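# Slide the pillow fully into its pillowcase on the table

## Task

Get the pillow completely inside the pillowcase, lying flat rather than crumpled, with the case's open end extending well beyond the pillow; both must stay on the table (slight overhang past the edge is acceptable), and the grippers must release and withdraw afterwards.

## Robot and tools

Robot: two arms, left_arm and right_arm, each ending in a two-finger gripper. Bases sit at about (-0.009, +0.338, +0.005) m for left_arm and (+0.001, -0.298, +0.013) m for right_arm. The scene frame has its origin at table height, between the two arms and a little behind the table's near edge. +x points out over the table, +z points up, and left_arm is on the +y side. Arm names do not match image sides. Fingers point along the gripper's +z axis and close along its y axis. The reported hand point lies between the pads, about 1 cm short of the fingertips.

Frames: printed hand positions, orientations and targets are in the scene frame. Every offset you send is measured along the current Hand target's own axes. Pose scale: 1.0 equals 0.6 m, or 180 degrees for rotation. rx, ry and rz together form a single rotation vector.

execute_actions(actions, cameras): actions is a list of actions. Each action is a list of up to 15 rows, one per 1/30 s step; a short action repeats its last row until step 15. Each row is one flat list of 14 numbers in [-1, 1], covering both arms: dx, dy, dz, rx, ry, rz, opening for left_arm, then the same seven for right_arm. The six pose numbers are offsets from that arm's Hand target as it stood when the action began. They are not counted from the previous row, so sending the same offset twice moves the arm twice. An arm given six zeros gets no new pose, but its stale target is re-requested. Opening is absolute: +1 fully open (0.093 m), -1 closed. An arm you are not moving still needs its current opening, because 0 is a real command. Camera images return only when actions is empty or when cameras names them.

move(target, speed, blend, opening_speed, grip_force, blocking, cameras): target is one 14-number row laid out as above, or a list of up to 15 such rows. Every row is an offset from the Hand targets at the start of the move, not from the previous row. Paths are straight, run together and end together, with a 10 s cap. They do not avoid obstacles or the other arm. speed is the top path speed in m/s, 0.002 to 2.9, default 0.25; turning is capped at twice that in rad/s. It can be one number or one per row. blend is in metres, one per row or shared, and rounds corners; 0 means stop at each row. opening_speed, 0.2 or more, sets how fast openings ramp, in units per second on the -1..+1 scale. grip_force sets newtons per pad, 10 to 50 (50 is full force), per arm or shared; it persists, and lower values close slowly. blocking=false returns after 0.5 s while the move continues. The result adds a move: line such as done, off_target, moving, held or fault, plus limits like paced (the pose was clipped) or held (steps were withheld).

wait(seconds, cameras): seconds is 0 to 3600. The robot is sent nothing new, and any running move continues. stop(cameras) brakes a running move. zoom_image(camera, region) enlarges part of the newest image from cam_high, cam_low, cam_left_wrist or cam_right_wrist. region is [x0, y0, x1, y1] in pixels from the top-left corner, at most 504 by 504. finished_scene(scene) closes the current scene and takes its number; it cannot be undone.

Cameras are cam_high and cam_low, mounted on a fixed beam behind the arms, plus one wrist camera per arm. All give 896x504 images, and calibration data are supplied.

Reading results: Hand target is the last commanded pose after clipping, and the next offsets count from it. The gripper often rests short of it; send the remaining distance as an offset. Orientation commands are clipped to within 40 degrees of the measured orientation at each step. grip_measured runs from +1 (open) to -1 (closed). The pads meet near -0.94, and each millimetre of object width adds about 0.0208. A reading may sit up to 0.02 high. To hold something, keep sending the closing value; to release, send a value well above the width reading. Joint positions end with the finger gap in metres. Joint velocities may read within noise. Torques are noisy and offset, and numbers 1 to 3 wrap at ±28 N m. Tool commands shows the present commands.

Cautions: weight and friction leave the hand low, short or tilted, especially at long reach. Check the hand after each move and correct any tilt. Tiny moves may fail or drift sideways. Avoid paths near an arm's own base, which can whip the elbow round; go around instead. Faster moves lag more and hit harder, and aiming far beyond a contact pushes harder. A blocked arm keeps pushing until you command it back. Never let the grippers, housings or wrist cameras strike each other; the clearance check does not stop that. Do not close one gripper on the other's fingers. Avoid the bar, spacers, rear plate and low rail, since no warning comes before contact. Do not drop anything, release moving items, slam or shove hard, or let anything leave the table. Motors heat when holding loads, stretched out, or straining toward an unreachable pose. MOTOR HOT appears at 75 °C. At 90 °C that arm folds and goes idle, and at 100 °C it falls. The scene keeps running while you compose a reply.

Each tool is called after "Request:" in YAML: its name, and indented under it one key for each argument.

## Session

Request:
execute_actions:
  actions: []
  cameras: ["all"]

Request:
zoom_image:
  camera: "cam_high"
  region: [270, 60, 590, 380]

Scene clock: 0.00 s.
left_arm: end_effector_position=(+0.3693, +0.3506, +0.0943) grip_measured=+1.000 end_effector_quat_wxyz=(+0.613, -0.031, +0.786, +0.065) | right_arm: end_effector_position=(+0.3806, -0.3236, +0.1233) grip_measured=+1.000 end_effector_quat_wxyz=(+0.619, +0.082, +0.781, -0.010)
Joint positions: left_arm=[0.003 1.571 0.245 1.127 -0.184 0.012 0.093] | right_arm=[0.01 1.512 0.293 0.982 0.067 0.131 0.093]
Joint velocities: within noise
Joint torques (N m): no reading
Motor temperatures (°C): left_arm=[21 26 33 28 24 23 24] | right_arm=[25 30 31 26 25 24 25]
Heat: left arm: 33 °C; right arm: 31 °C.
Hand target: left_arm +0.3699, +0.3510, +0.0965; +0.616, -0.032, +0.785, +0.066 | right_arm +0.3831, -0.3245, +0.1301; +0.627, +0.083, +0.774, -0.010
Tool commands: left_gripper/opening=+1.0 right_gripper/opening=+1.0
camera_calibration:
cam_left_wrist: T_world_to_cam=[[0.1048, -0.99041, -0.09002, 0.31565], [-0.64439, 0.00131, -0.76469, 0.34704], [0.75748, 0.13815, -0.63808, -0.18088]] pos_world=[0.32757, 0.33715, 0.17838]
cam_right_wrist: T_world_to_cam=[[-0.1498, -0.98354, -0.10103, -0.24762], [-0.60014, 0.17166, -0.78126, 0.42179], [0.78574, -0.0564, -0.61598, -0.15819]] pos_world=[0.34034, -0.32487, 0.20707]

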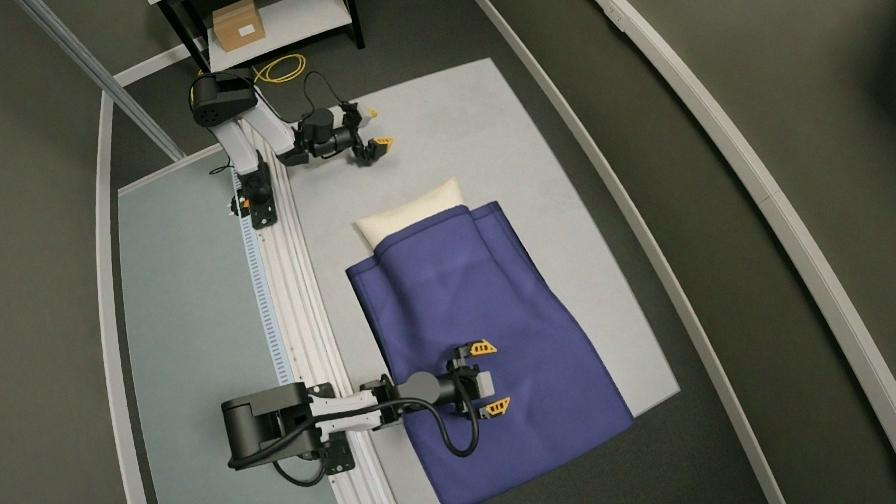

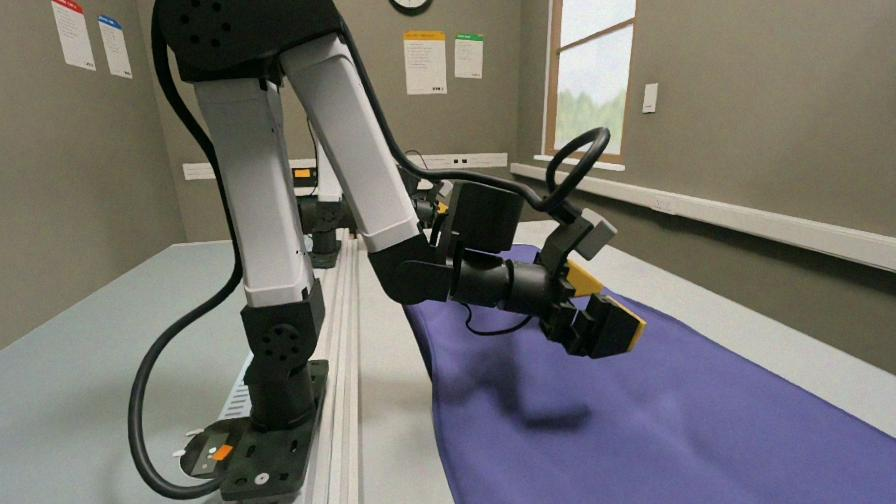

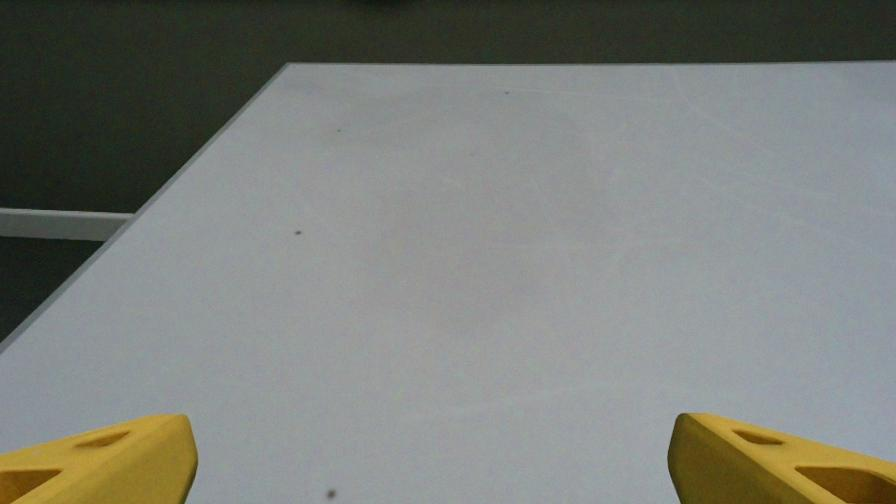

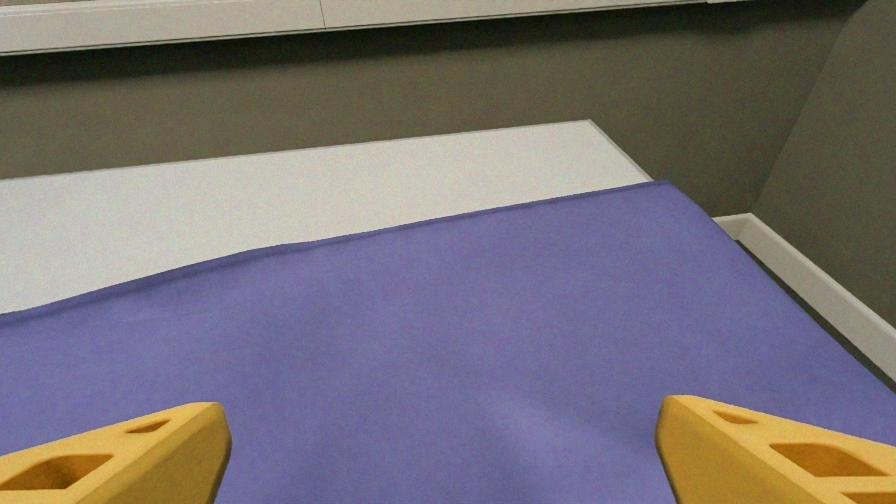

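Scaled by 1.575 from the camera's image (finer frame: 1280x720).

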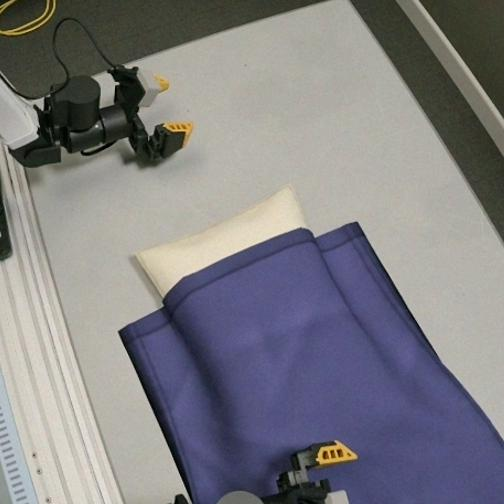

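Request:
move:
  target: [-0.1858,-0.484,0.1132,0.1189,0.1957,0.0495,0.0, 0.0652,0.4915,-0.4067,-0.0859,0.2939,-0.1058,0.0]
  speed: 0.35
  cameras: ["all"]

Scene clock: 180.67 s.
left_arm: end_effector_position=(+0.4998, +0.0747, +0.1726) grip_measured=+0.002 end_effector_quat_wxyz=(+0.348, +0.122, +0.929, -0.039) | right_arm: end_effector_position=(+0.1777, -0.0016, +0.1675) grip_measured=+0.002 end_effector_quat_wxyz=(+0.219, -0.138, +0.966, +0.027)
Joint positions: left_arm=[-0.495 2.091 1.962 -0.7 -0.207 -0.2 0.045] | right_arm=[1.251 1.554 1.343 -1.058 0.344 0.863 0.045]
Joint torques (N m): left_arm=[-0.03 -10.59 11.99 1.7 -0.1 0.1] | right_arm=[-0.59 -5.65 9.28 0.58 0.2 0.14]
Motor temperatures (°C): left_arm=[21 32 37 43 24 23 23] | right_arm=[25 33 36 35 25 24 25]
Heat: left arm: 43 °C; right arm: 36 °C.
Hand target: left_arm +0.5002, +0.0700, +0.1703; +0.340, +0.122, +0.932, -0.044 | right_arm +0.1803, +0.0001, +0.1699; +0.214, -0.127, +0.968, +0.028
Off the commanded pose: left_arm 0.005 m, 1 deg | right_arm 0.004 m, 1 deg.
move: done
cam_left_wrist: T_world_to_cam=[[-0.28703, -0.95773, -0.01927, 0.21692], [-0.92341, 0.28199, -0.26036, 0.52285], [0.25479, -0.05694, -0.96532, 0.13057]] pos_world=[0.5118, 0.06775, 0.26636]
cam_right_wrist: T_world_to_cam=[[0.26146, -0.9652, 0.00635, -0.04788], [-0.96508, -0.26152, -0.01475, 0.21515], [0.01589, -0.00228, -0.99987, 0.2479]] pos_world=[0.21622, 0.01062, 0.25134]

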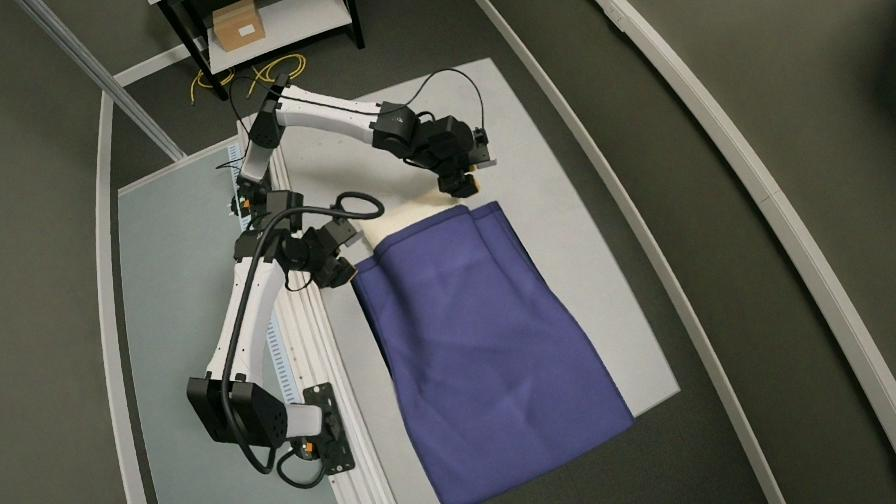

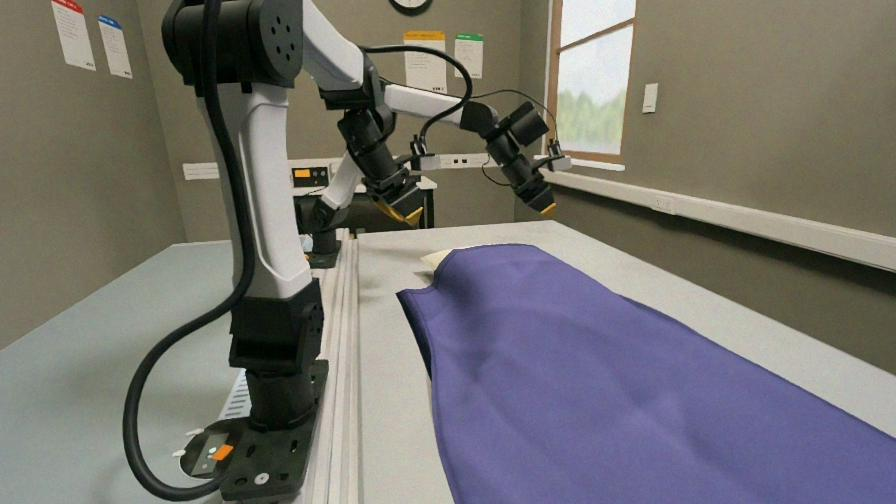

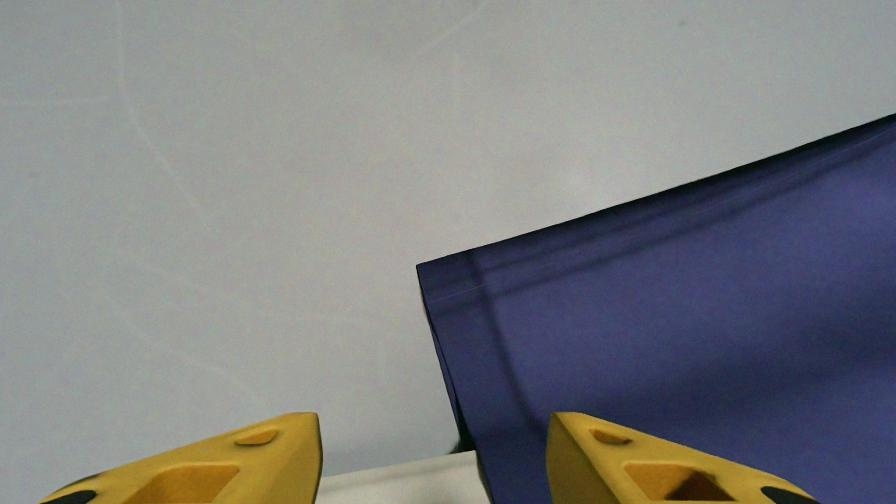

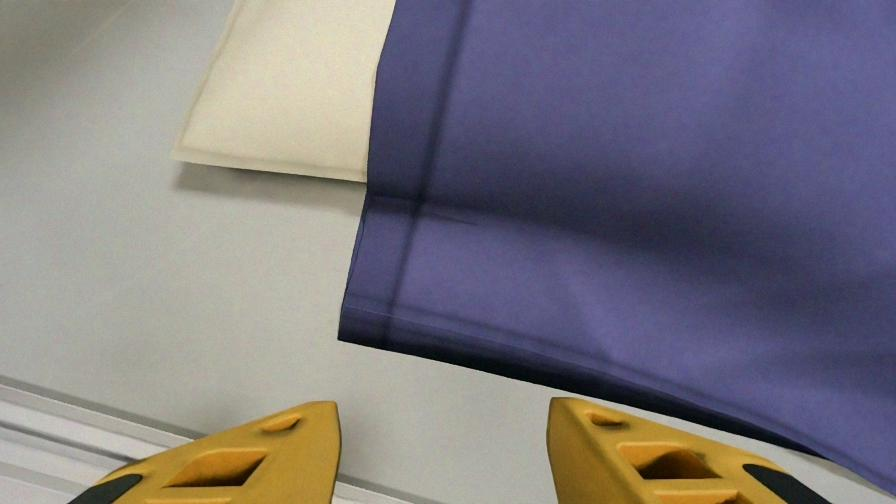

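Request:
move:
  target:
    - [0.083,-0.006,0.2245,0,0,0,-0.1, 0.0587,0.0722,0.2208,0,0,0,-0.1]
    - [0.108,-0.006,0.2538,0,0,0,-0.1, 0.0748,0.0722,0.2555,0,0,0,-0.1]
  speed: [0.2,0.06]
  cameras: ["cam_high","cam_left_wrist","cam_right_wrist"]

Scene clock: 218.37 s.
left_arm: end_effector_position=(+0.5515, +0.0517, +0.0416) grip_measured=-0.098 end_effector_quat_wxyz=(+0.364, +0.113, +0.923, -0.050) | right_arm: end_effector_position=(+0.1941, +0.0477, +0.0199) grip_measured=-0.098 end_effector_quat_wxyz=(+0.217, -0.131, +0.967, +0.029)
Joint positions: left_arm=[-0.476 2.384 1.909 -0.312 -0.19 -0.2 0.041] | right_arm=[1.261 1.896 1.138 -0.515 0.344 0.889 0.04]
Joint torques (N m): left_arm=[0.5 -11.4 7.02 1.95 -0.09 0.26] | right_arm=[0.43 -7.6 5.5 0.84 0.27 0.11]
Motor temperatures (°C): left_arm=[21 46 43 41 24 23 23] | right_arm=[25 34 41 31 25 24 25]
Heat: left arm: 46 °C; right arm: 41 °C.
Hand target: left_arm +0.5459, +0.0541, +0.0119; +0.339, +0.123, +0.932, -0.044 | right_arm +0.1923, +0.0480, +0.0120; +0.214, -0.127, +0.968, +0.028
Off the commanded pose: left_arm 0.030 m, 3 deg | right_arm 0.008 m, 1 deg.
move: off_target (left_arm)
cam_left_wrist: T_world_to_cam=[[-0.27893, -0.96031, 0.0027, 0.20198], [-0.91755, 0.26568, -0.29584, 0.54197], [0.28338, -0.085, -0.95523, -0.02509]] pos_world=[0.56073, 0.04784, 0.13582]
cam_right_wrist: T_world_to_cam=[[0.24887, -0.96854, -0.00159, -0.00098], [-0.96847, -0.24884, -0.01163, 0.24159], [0.01087, 0.00443, -0.99993, 0.10074]] pos_world=[0.23312, 0.05872, 0.10354]

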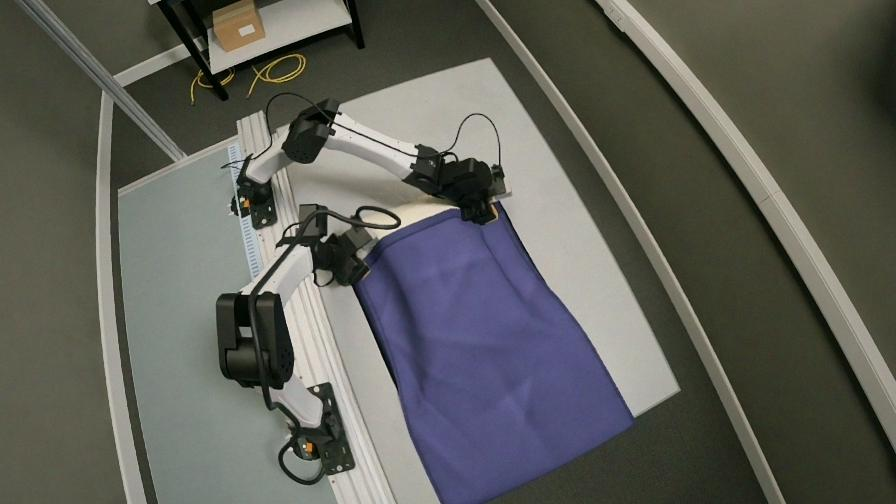

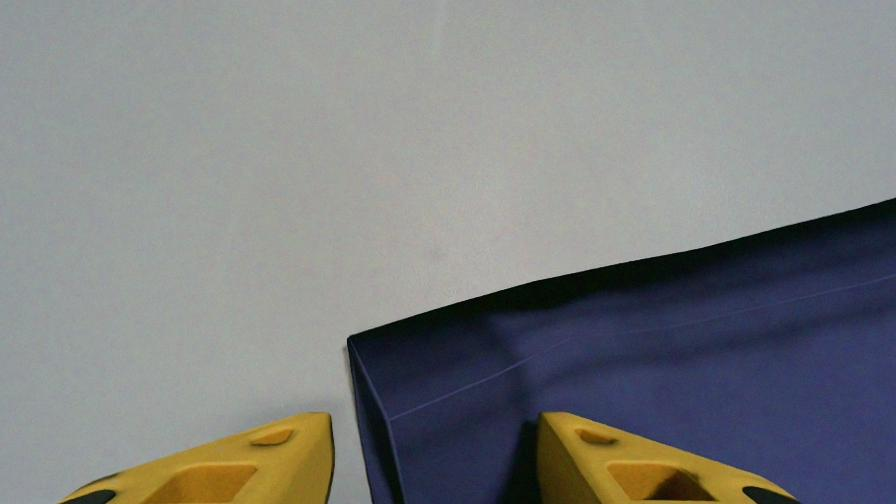

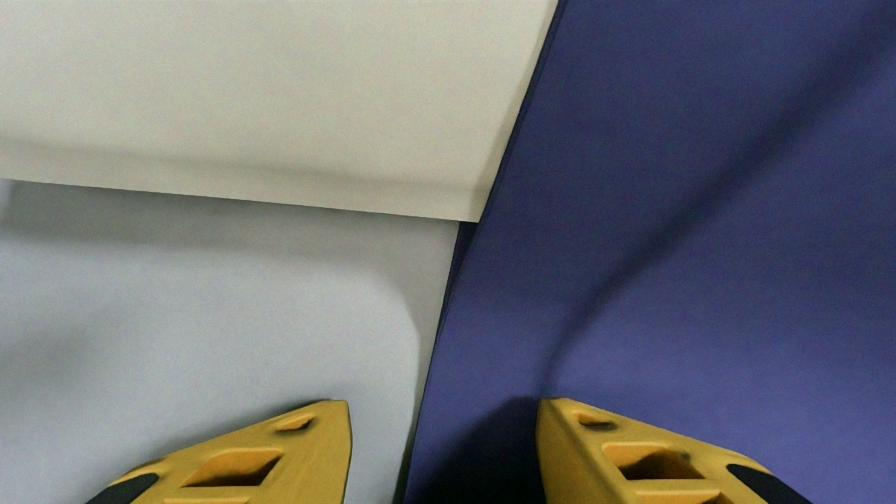

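Request:
move:
  target: [0,0,0,0,0,0,-1, 0,0,0,0,0,0,-1]
  speed: 0.06
  opening_speed: 1.0
  cameras: ["cam_left_wrist","cam_right_wrist"]

Scene clock: 229.70 s.
left_arm: end_effector_position=(+0.5527, +0.0493, +0.0418) grip_measured=-0.971 end_effector_quat_wxyz=(+0.367, +0.114, +0.922, -0.056) | right_arm: end_effector_position=(+0.1941, +0.0478, +0.0199) grip_measured=-0.985 end_effector_quat_wxyz=(+0.217, -0.131, +0.967, +0.029)
Joint positions: left_arm=[-0.476 2.387 1.909 -0.3 -0.181 -0.2 0] | right_arm=[1.261 1.896 1.138 -0.515 0.344 0.889 0]
Joint torques (N m): left_arm=[0.49 -11.49 7.2 1.84 -0.16 0.26] | right_arm=[0.38 -7.69 5.6 0.84 0.29 0.14]
Heat: left arm: 46 °C; right arm: 39 °C.
Hand target: left_arm +0.5459, +0.0541, +0.0119; +0.339, +0.123, +0.932, -0.044 | right_arm +0.1923, +0.0480, +0.0120; +0.214, -0.127, +0.968, +0.028
Off the commanded pose: left_arm 0.031 m, 4 deg | right_arm 0.008 m, 1 deg.
move: done
cam_left_wrist: T_world_to_cam=[[-0.28474, -0.95854, 0.01162, 0.20278], [-0.91437, 0.26794, -0.30354, 0.54223], [0.28784, -0.09706, -0.95275, -0.02738]] pos_world=[0.56142, 0.04643, 0.13614]
cam_right_wrist: T_world_to_cam=[[0.24887, -0.96853, -0.00183, -0.00085], [-0.96847, -0.24884, -0.0119, 0.24164], [0.01107, 0.00473, -0.99993, 0.10068]] pos_world=[0.23312, 0.05882, 0.10354]

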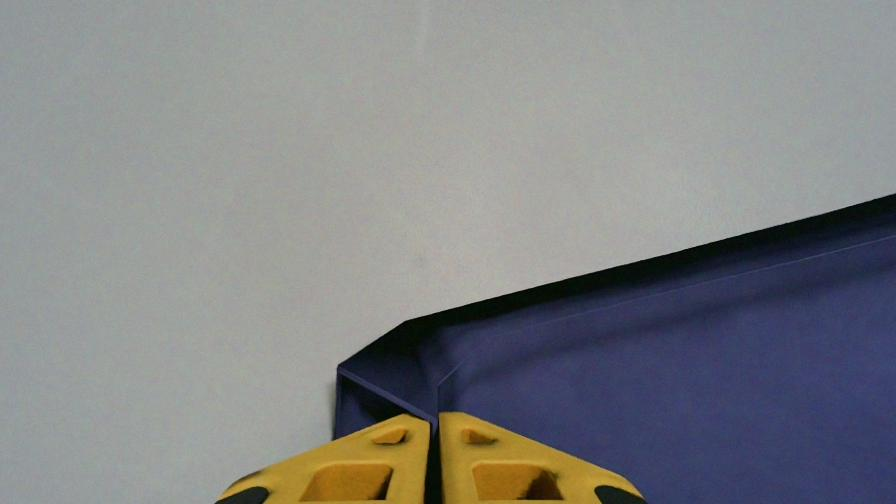

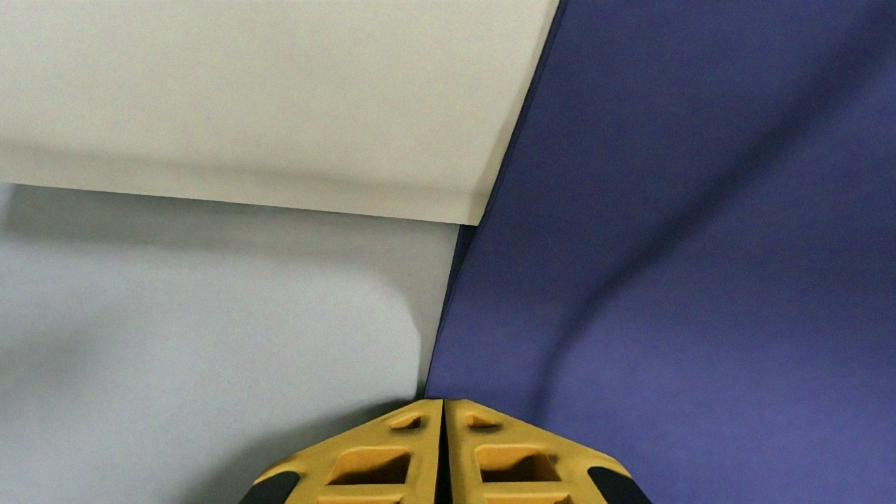

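Request:
move:
  target: [-0.107,0,-0.128,0,0,0,-1, -0.0563,0,-0.1208,0,0,0,-1]
  speed: 0.08
  cameras: ["all"]

Scene clock: 238.07 s.
left_arm: end_effector_position=(+0.5433, +0.0555, +0.0764) grip_measured=-0.971 end_effector_quat_wxyz=(+0.318, +0.122, +0.939, -0.036) | right_arm: end_effector_position=(+0.1915, +0.0422, +0.0721) grip_measured=-0.986 end_effector_quat_wxyz=(+0.205, -0.136, +0.969, +0.007)
Joint positions: left_arm=[-0.475 2.387 2.118 -0.62 -0.181 -0.2 0] | right_arm=[1.261 1.827 1.285 -0.784 0.344 0.889 0]
Joint torques (N m): left_arm=[0.17 -18.11 11.79 1.54 -0.2 0.24] | right_arm=[0.29 -11.84 8.96 0.46 0.27 0.12]
Motor temperatures (°C): left_arm=[21 53 42 41 24 23 24] | right_arm=[25 37 38 31 25 24 25]
Heat: left arm: 53 °C; right arm: 38 °C.
Hand target: left_arm +0.5457, +0.0542, +0.1120; +0.340, +0.122, +0.932, -0.044 | right_arm +0.1923, +0.0481, +0.0919; +0.214, -0.127, +0.968, +0.028
Off the commanded pose: left_arm 0.036 m, 3 deg | right_arm 0.021 m, 3 deg.
move: off_target (left_arm, right_arm)
cam_left_wrist: T_world_to_cam=[[-0.28616, -0.95808, -0.01426, 0.20844], [-0.93831, 0.28321, -0.1984, 0.54657], [0.19412, -0.04339, -0.98002, 0.05886]] pos_world=[0.56107, 0.04745, 0.1691]
cam_right_wrist: T_world_to_cam=[[0.2489, -0.96769, 0.04044, -0.00868], [-0.9685, -0.24835, 0.01817, 0.23626], [-0.00754, -0.04369, -0.99902, 0.15847]] pos_world=[0.23217, 0.0572, 0.15438]

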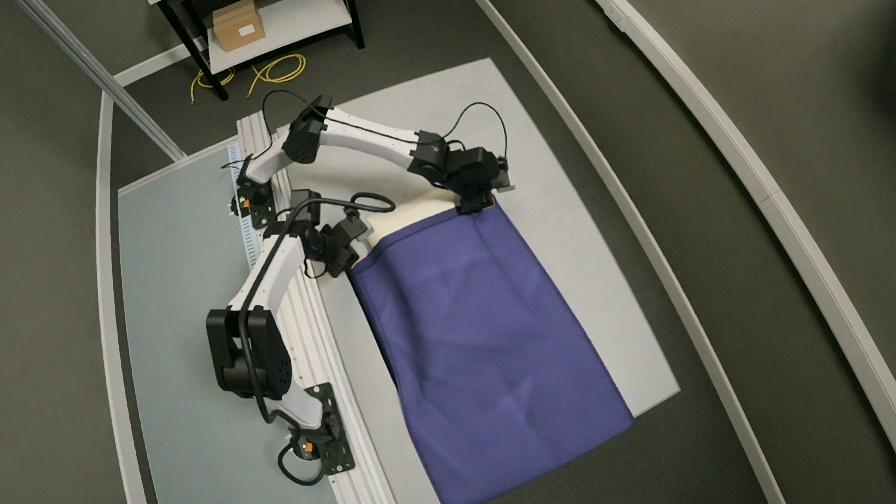

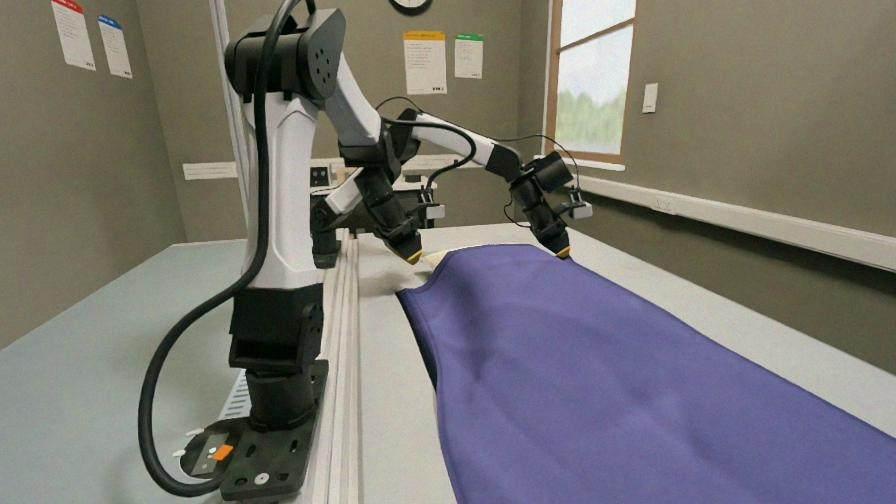

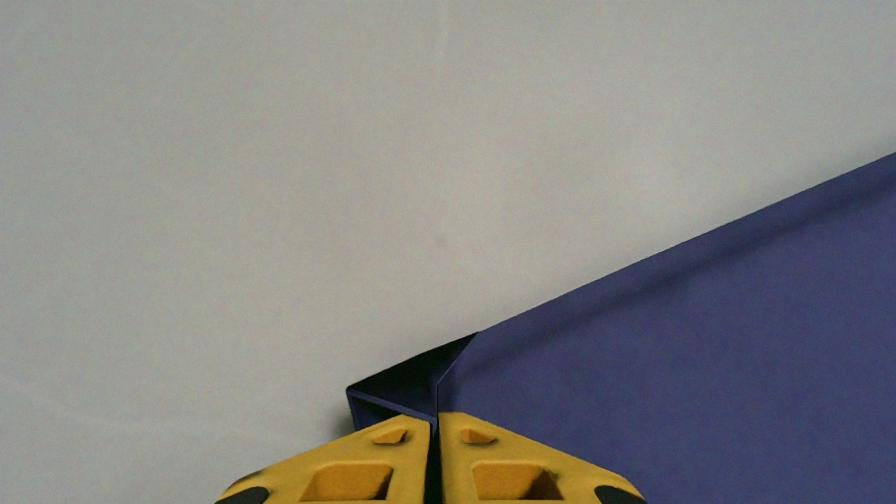

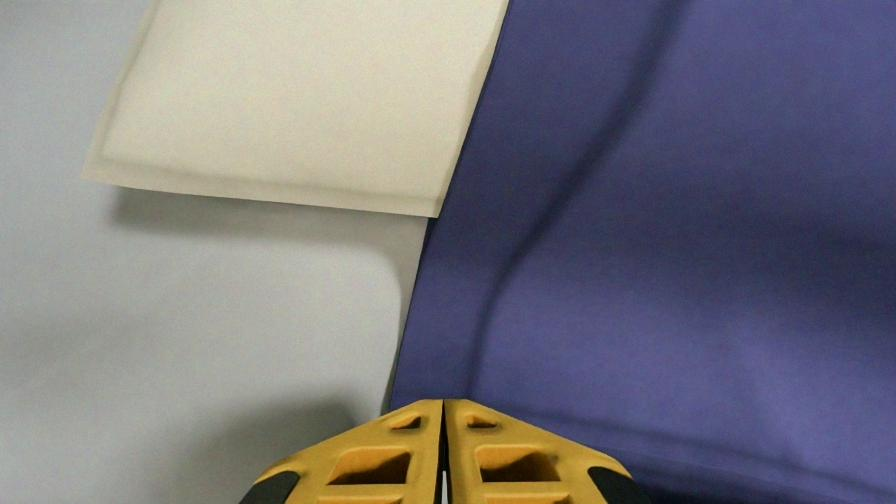

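Request:
move:
  target:
    - [0.07,0,0.085,0,0,0,-1, 0.0538,0.003,0.0888,0,0.0556,0,0.0]
    - [0.07,0,0.085,0,0,0,-1, 0.075,0.003,0.1342,0,0.0556,0,0.0]
  speed: [0.1,0.05]
  cameras: ["cam_right_wrist"]

Scene clock: 266.00 s.
left_arm: end_effector_position=(+0.5487, +0.0520, +0.0520) grip_measured=-0.971 end_effector_quat_wxyz=(+0.344, +0.118, +0.930, -0.047) | right_arm: end_effector_position=(+0.1830, +0.0472, +0.0128) grip_measured=-0.002 end_effector_quat_wxyz=(+0.132, -0.132, +0.982, +0.015)
Joint positions: left_arm=[-0.475 2.387 1.985 -0.427 -0.181 -0.2 0] | right_arm=[1.228 1.956 1.246 -0.673 0.204 0.889 0.045]
Joint torques (N m): left_arm=[0.4 -14.56 6.78 1.97 -0.17 0.25] | right_arm=[-0.47 -7.38 4.98 0.86 0.13 0]
Motor temperatures (°C): left_arm=[21 87 43 40 24 23 24] | right_arm=[25 40 39 30 25 24 25]
Heat: left arm: 87 °C; right arm: 40 °C. Fold the left arm in close to its base, or ease its load, before you think long.
Hand target: left_arm +0.5464, +0.0540, +0.0461; +0.340, +0.122, +0.932, -0.044 | right_arm +0.1853, +0.0481, -0.0001; +0.129, -0.129, +0.983, +0.017
Off the commanded pose: left_arm 0.007 m, 1 deg | right_arm 0.013 m, 1 deg.
MOTOR HOT: joint 2 (shoulder) of the left arm reports 87 °C; the controller's stop level is 90 °C. To cool a motor, set the load down, stop pushing, or move to a pose that needs little force.
move: off_target (right_arm)
cam_right_wrist: T_world_to_cam=[[0.24671, -0.96907, 0.00644, 0.00163], [-0.95661, -0.24246, 0.16161, 0.22601], [-0.15505, -0.04603, -0.98683, 0.12634]] pos_world=[0.2354, 0.06219, 0.08814]

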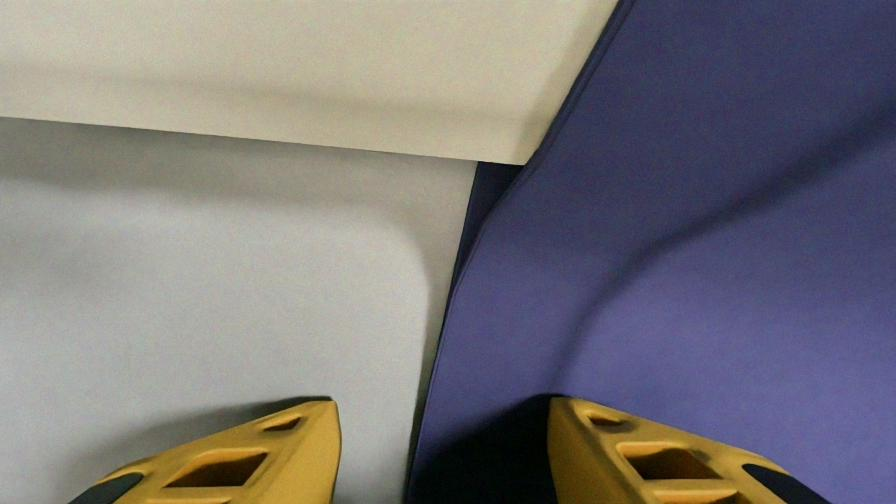

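Request:
move:
  target: [-0.05,0.15,-0.42,0,0,0,0.2, 0,0,0,0,0,0,-1]
  speed: 0.3
  opening_speed: 2.0
  cameras: ["cam_right_wrist"]

Scene clock: 274.20 s.
left_arm: end_effector_position=(+0.4389, +0.1748, +0.2400) grip_measured=+0.198 end_effector_quat_wxyz=(+0.329, +0.119, +0.936, -0.038) | right_arm: end_effector_position=(+0.1890, +0.0437, +0.0132) grip_measured=-0.983 end_effector_quat_wxyz=(+0.141, -0.127, +0.982, +0.008)
Joint positions: left_arm=[-0.34 1.73 1.753 -0.876 -0.097 -0.097 0.055] | right_arm=[1.22 1.956 1.244 -0.673 0.226 0.889 0]
Joint torques (N m): left_arm=[0.7 -10.84 11.21 1.61 -0.04 0.27] | right_arm=[0.17 -7.46 5.05 0.88 -0.06 -0.01]
Motor temperatures (°C): left_arm=[21 86 43 40 24 23 24] | right_arm=[25 40 39 30 25 24 25]
Heat: left arm: 86 °C; right arm: 40 °C. Fold the left arm in close to its base, or ease its load, before you think long.
Hand target: left_arm +0.4351, +0.1767, +0.2582; +0.339, +0.122, +0.932, -0.045 | right_arm +0.1852, +0.0480, -0.0001; +0.129, -0.129, +0.983, +0.017
Off the commanded pose: left_arm 0.019 m, 2 deg | right_arm 0.014 m, 2 deg.
MOTOR HOT: still on. Joint 2 (shoulder) of the left arm reports 86 °C.
move: off_target (left_arm)
cam_right_wrist: T_world_to_cam=[[0.23484, -0.97182, 0.02061, -0.00112], [-0.96248, -0.22951, 0.14477, 0.23159], [-0.13596, -0.05384, -0.98925, 0.12429]] pos_world=[0.24006, 0.05876, 0.08945]

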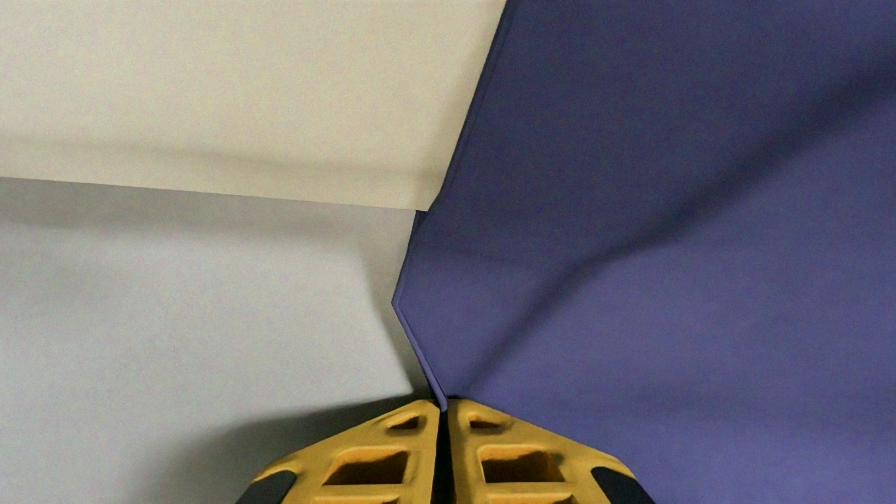

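Request:
move:
  target: [0.2485,0.1095,-0.3,0,0,0,0.2, 0,0,0,0,0,0,-1]
  speed: 0.35
  cameras: ["cam_high","cam_left_wrist","cam_low"]

Request:
zoom_image:
  camera: "cam_high"
  region: [320, 140, 640, 460]

Scene clock: 314.87 s.
left_arm: end_effector_position=(+0.2363, +0.2999, +0.3045) grip_measured=+0.198 end_effector_quat_wxyz=(+0.350, +0.119, +0.928, -0.041) | right_arm: end_effector_position=(+0.1890, +0.0437, +0.0132) grip_measured=-0.983 end_effector_quat_wxyz=(+0.141, -0.127, +0.982, +0.008)
Joint positions: left_arm=[-0.008 0.958 1.387 -1.239 0.13 0.147 0.055] | right_arm=[1.22 1.956 1.244 -0.673 0.226 0.889 0]
Joint torques (N m): left_arm=[0.76 -1.22 6.65 1.71 0.07 0.24] | right_arm=[0.13 -7.34 5.11 0.88 -0.07 0]
Motor temperatures (°C): left_arm=[21 67 45 39 24 23 24] | right_arm=[25 38 35 30 25 24 26]
Heat: left arm: 67 °C; right arm: 38 °C.
Hand target: left_arm +0.2299, +0.2996, +0.3001; +0.339, +0.123, +0.932, -0.045 | right_arm +0.1852, +0.0480, -0.0001; +0.129, -0.129, +0.983, +0.017
Off the commanded pose: left_arm 0.008 m, 1 deg | right_arm 0.014 m, 2 deg.
MOTOR HOT: cleared for the motors of the left arm.
move: done
cam_left_wrist: T_world_to_cam=[[-0.28202, -0.95931, -0.01375, 0.35712], [-0.92417, 0.27548, -0.2646, 0.25372], [0.25762, -0.06191, -0.96426, 0.33842]] pos_world=[0.24801, 0.29365, 0.39837]
Images, in order (width x height): cam_high 896x504, cam_low 896x504, cam_left_wrist 896x504.

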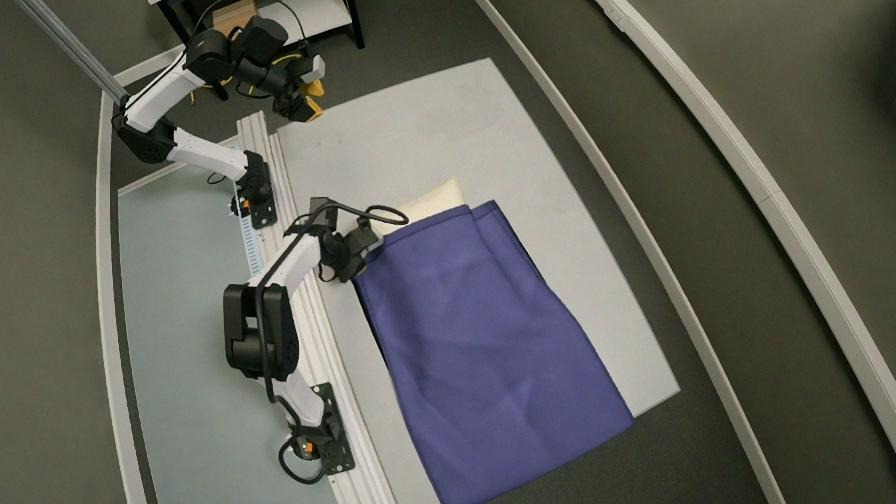

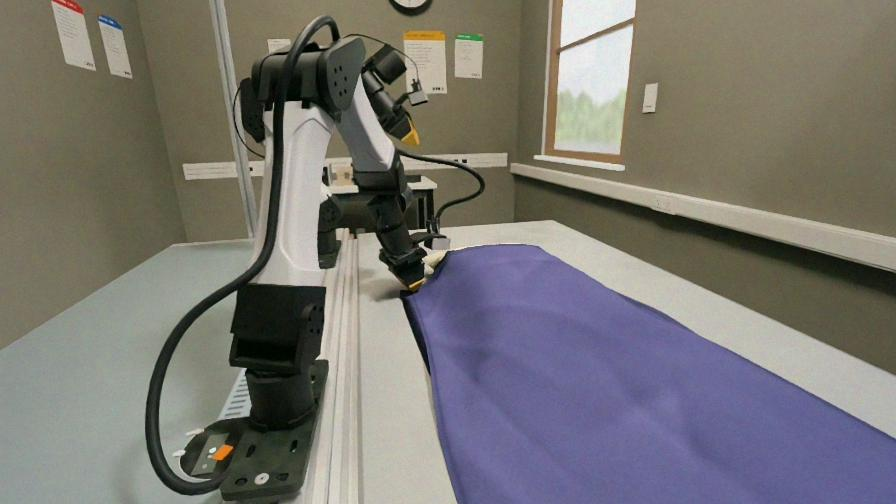

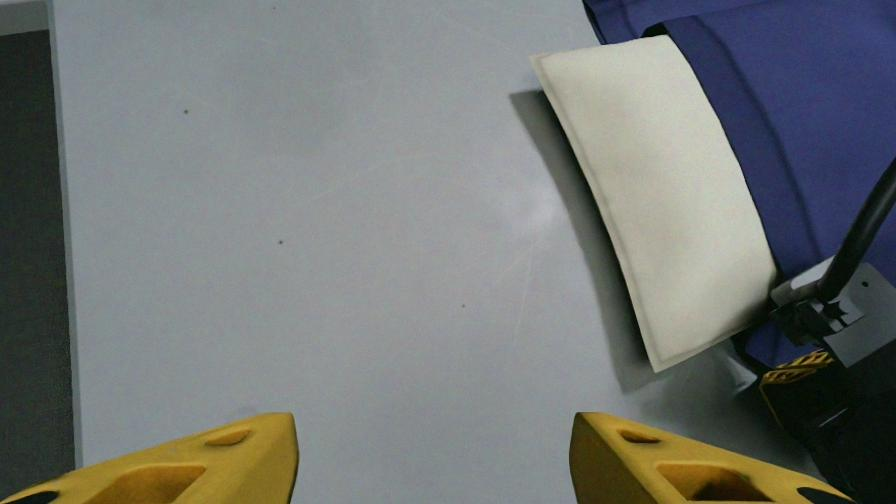

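Scaled by 1.575 from the camera's image (finer frame: 1280x720).

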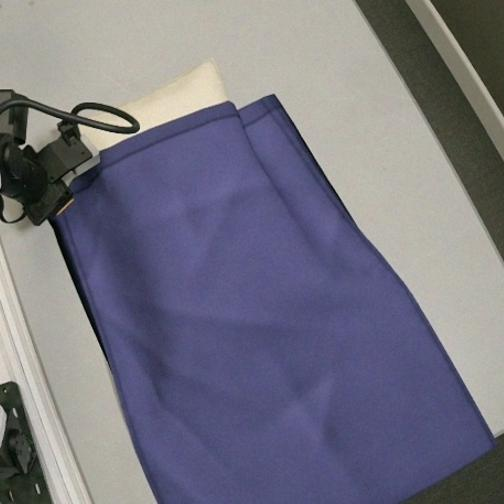

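Request:
move:
  target:
    - [-0.245,-0.253,0.619,0,0,0,0.0, 0,0,0,0,0,0,-1]
    - [-0.1468,-0.2517,0.7543,0,0,0,0.0, 0,0,0,0,0,0,-1]
    - [-0.1468,-0.2517,0.7543,0,0,0,-1, 0,0,0,0,0,0,-1]
    - [0.0983,-0.0983,0.4942,-0.0748,0.0819,-0.1174,-1, 0.0682,-0.0702,-0.053,-0.0431,0,-0.161,-1]
  speed: [0.45,0.12,0.1,0.12]
  blend: [0.04,0,0,0]
  opening_speed: 1.2
  cameras: ["all"]

Scene clock: 351.90 s.
left_arm: end_effector_position=(+0.3704, +0.1906, +0.0358) grip_measured=-0.971 end_effector_quat_wxyz=(+0.234, -0.079, +0.969, -0.003) | right_arm: end_effector_position=(+0.1508, -0.0036, +0.0143) grip_measured=-0.983 end_effector_quat_wxyz=(+0.119, -0.375, +0.918, +0.040)
Joint positions: left_arm=[-0.425 1.762 1.071 -0.418 -0.249 -0.581 0] | right_arm=[1.204 1.701 0.91 -0.526 0.096 0.362 0]
Joint torques (N m): left_arm=[0.94 -10.74 5.33 0.79 -0.44 0.15] | right_arm=[-0.42 -9.69 5.08 0.61 0 -0.14]
Motor temperatures (°C): left_arm=[21 49 43 39 24 23 24] | right_arm=[25 38 34 29 25 24 26]
Heat: left arm: 49 °C; right arm: 38 °C.
Hand target: left_arm +0.3554, +0.2050, +0.0352; +0.216, -0.085, +0.972, +0.019 | right_arm +0.1500, -0.0049, +0.0202; +0.120, -0.379, +0.916, +0.050
Off the commanded pose: left_arm 0.021 m, 3 deg | right_arm 0.006 m, 1 deg.
move: off_target (left_arm); target 3's new opening was sent with left_arm's hand 0.031 m and 3 deg from that target
cam_left_wrist: T_world_to_cam=[[0.11787, -0.99203, 0.04454, 0.14247], [-0.99268, -0.1189, -0.02105, 0.42849], [0.02618, -0.04174, -0.99879, 0.1211]] pos_world=[0.4054, 0.19733, 0.12363]
cam_right_wrist: T_world_to_cam=[[0.68623, -0.72719, 0.0167, -0.10512], [-0.71786, -0.67337, 0.17676, 0.14487], [-0.11729, -0.13329, -0.98411, 0.11449]] pos_world=[0.18956, 0.03637, 0.08882]

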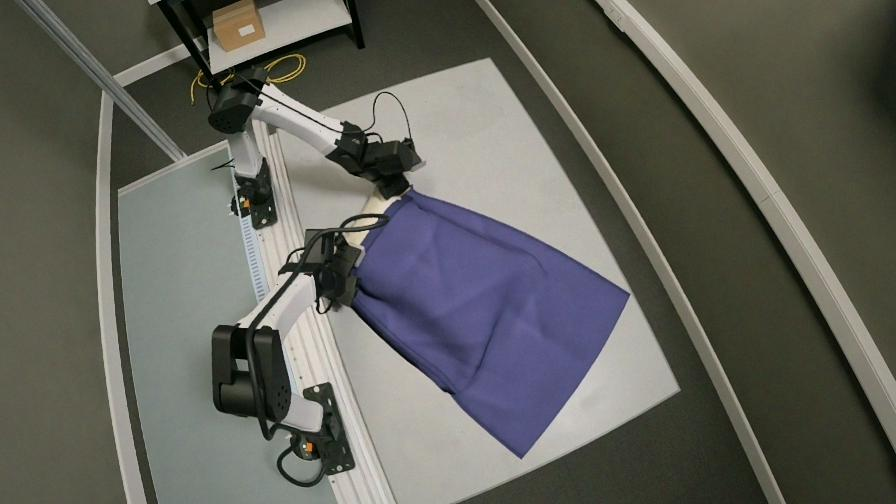

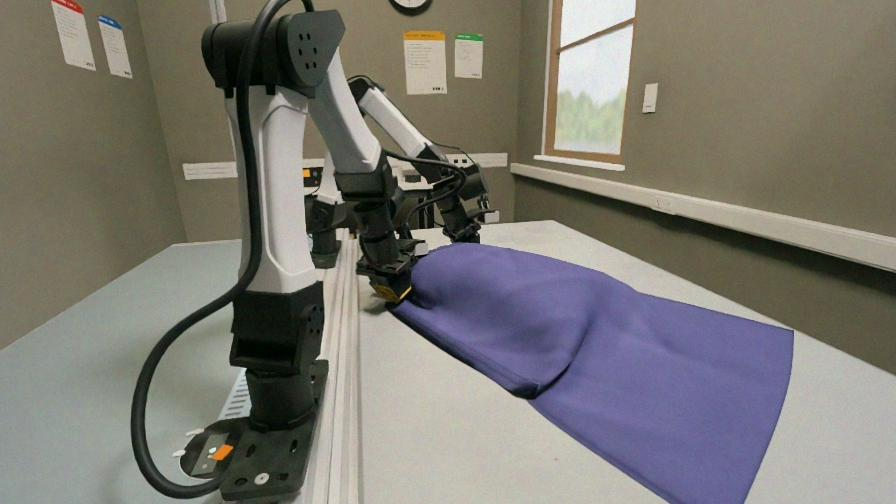

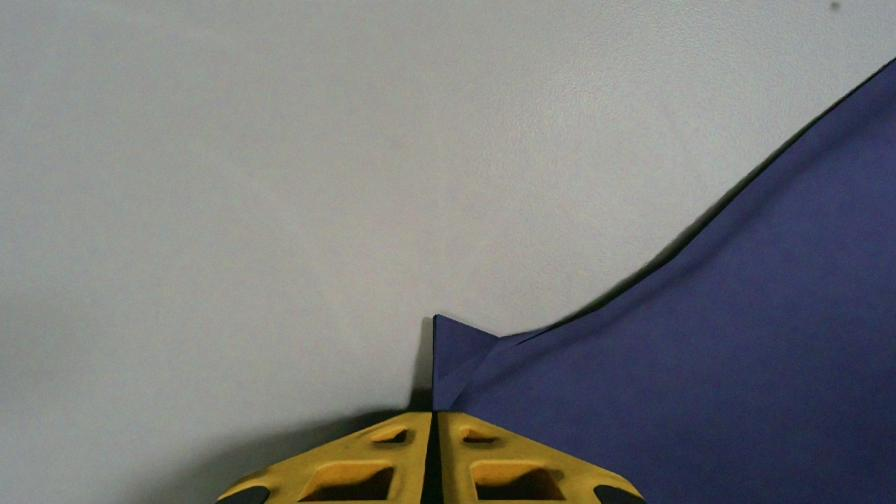

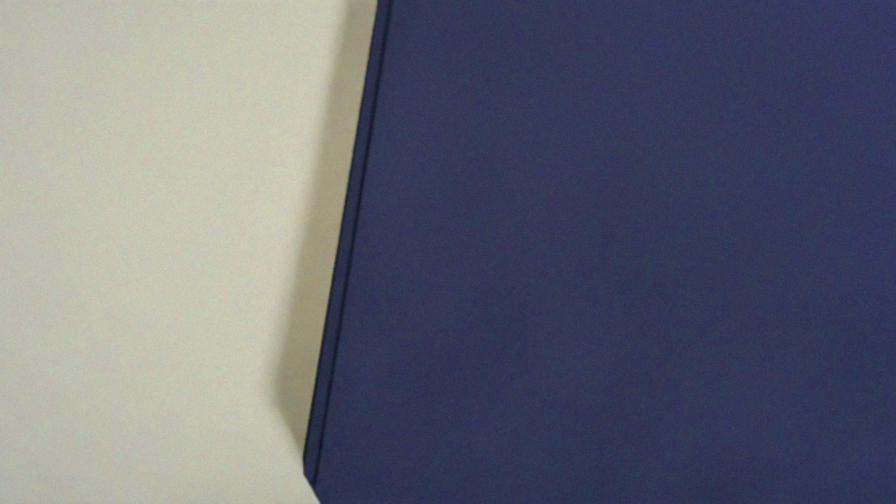

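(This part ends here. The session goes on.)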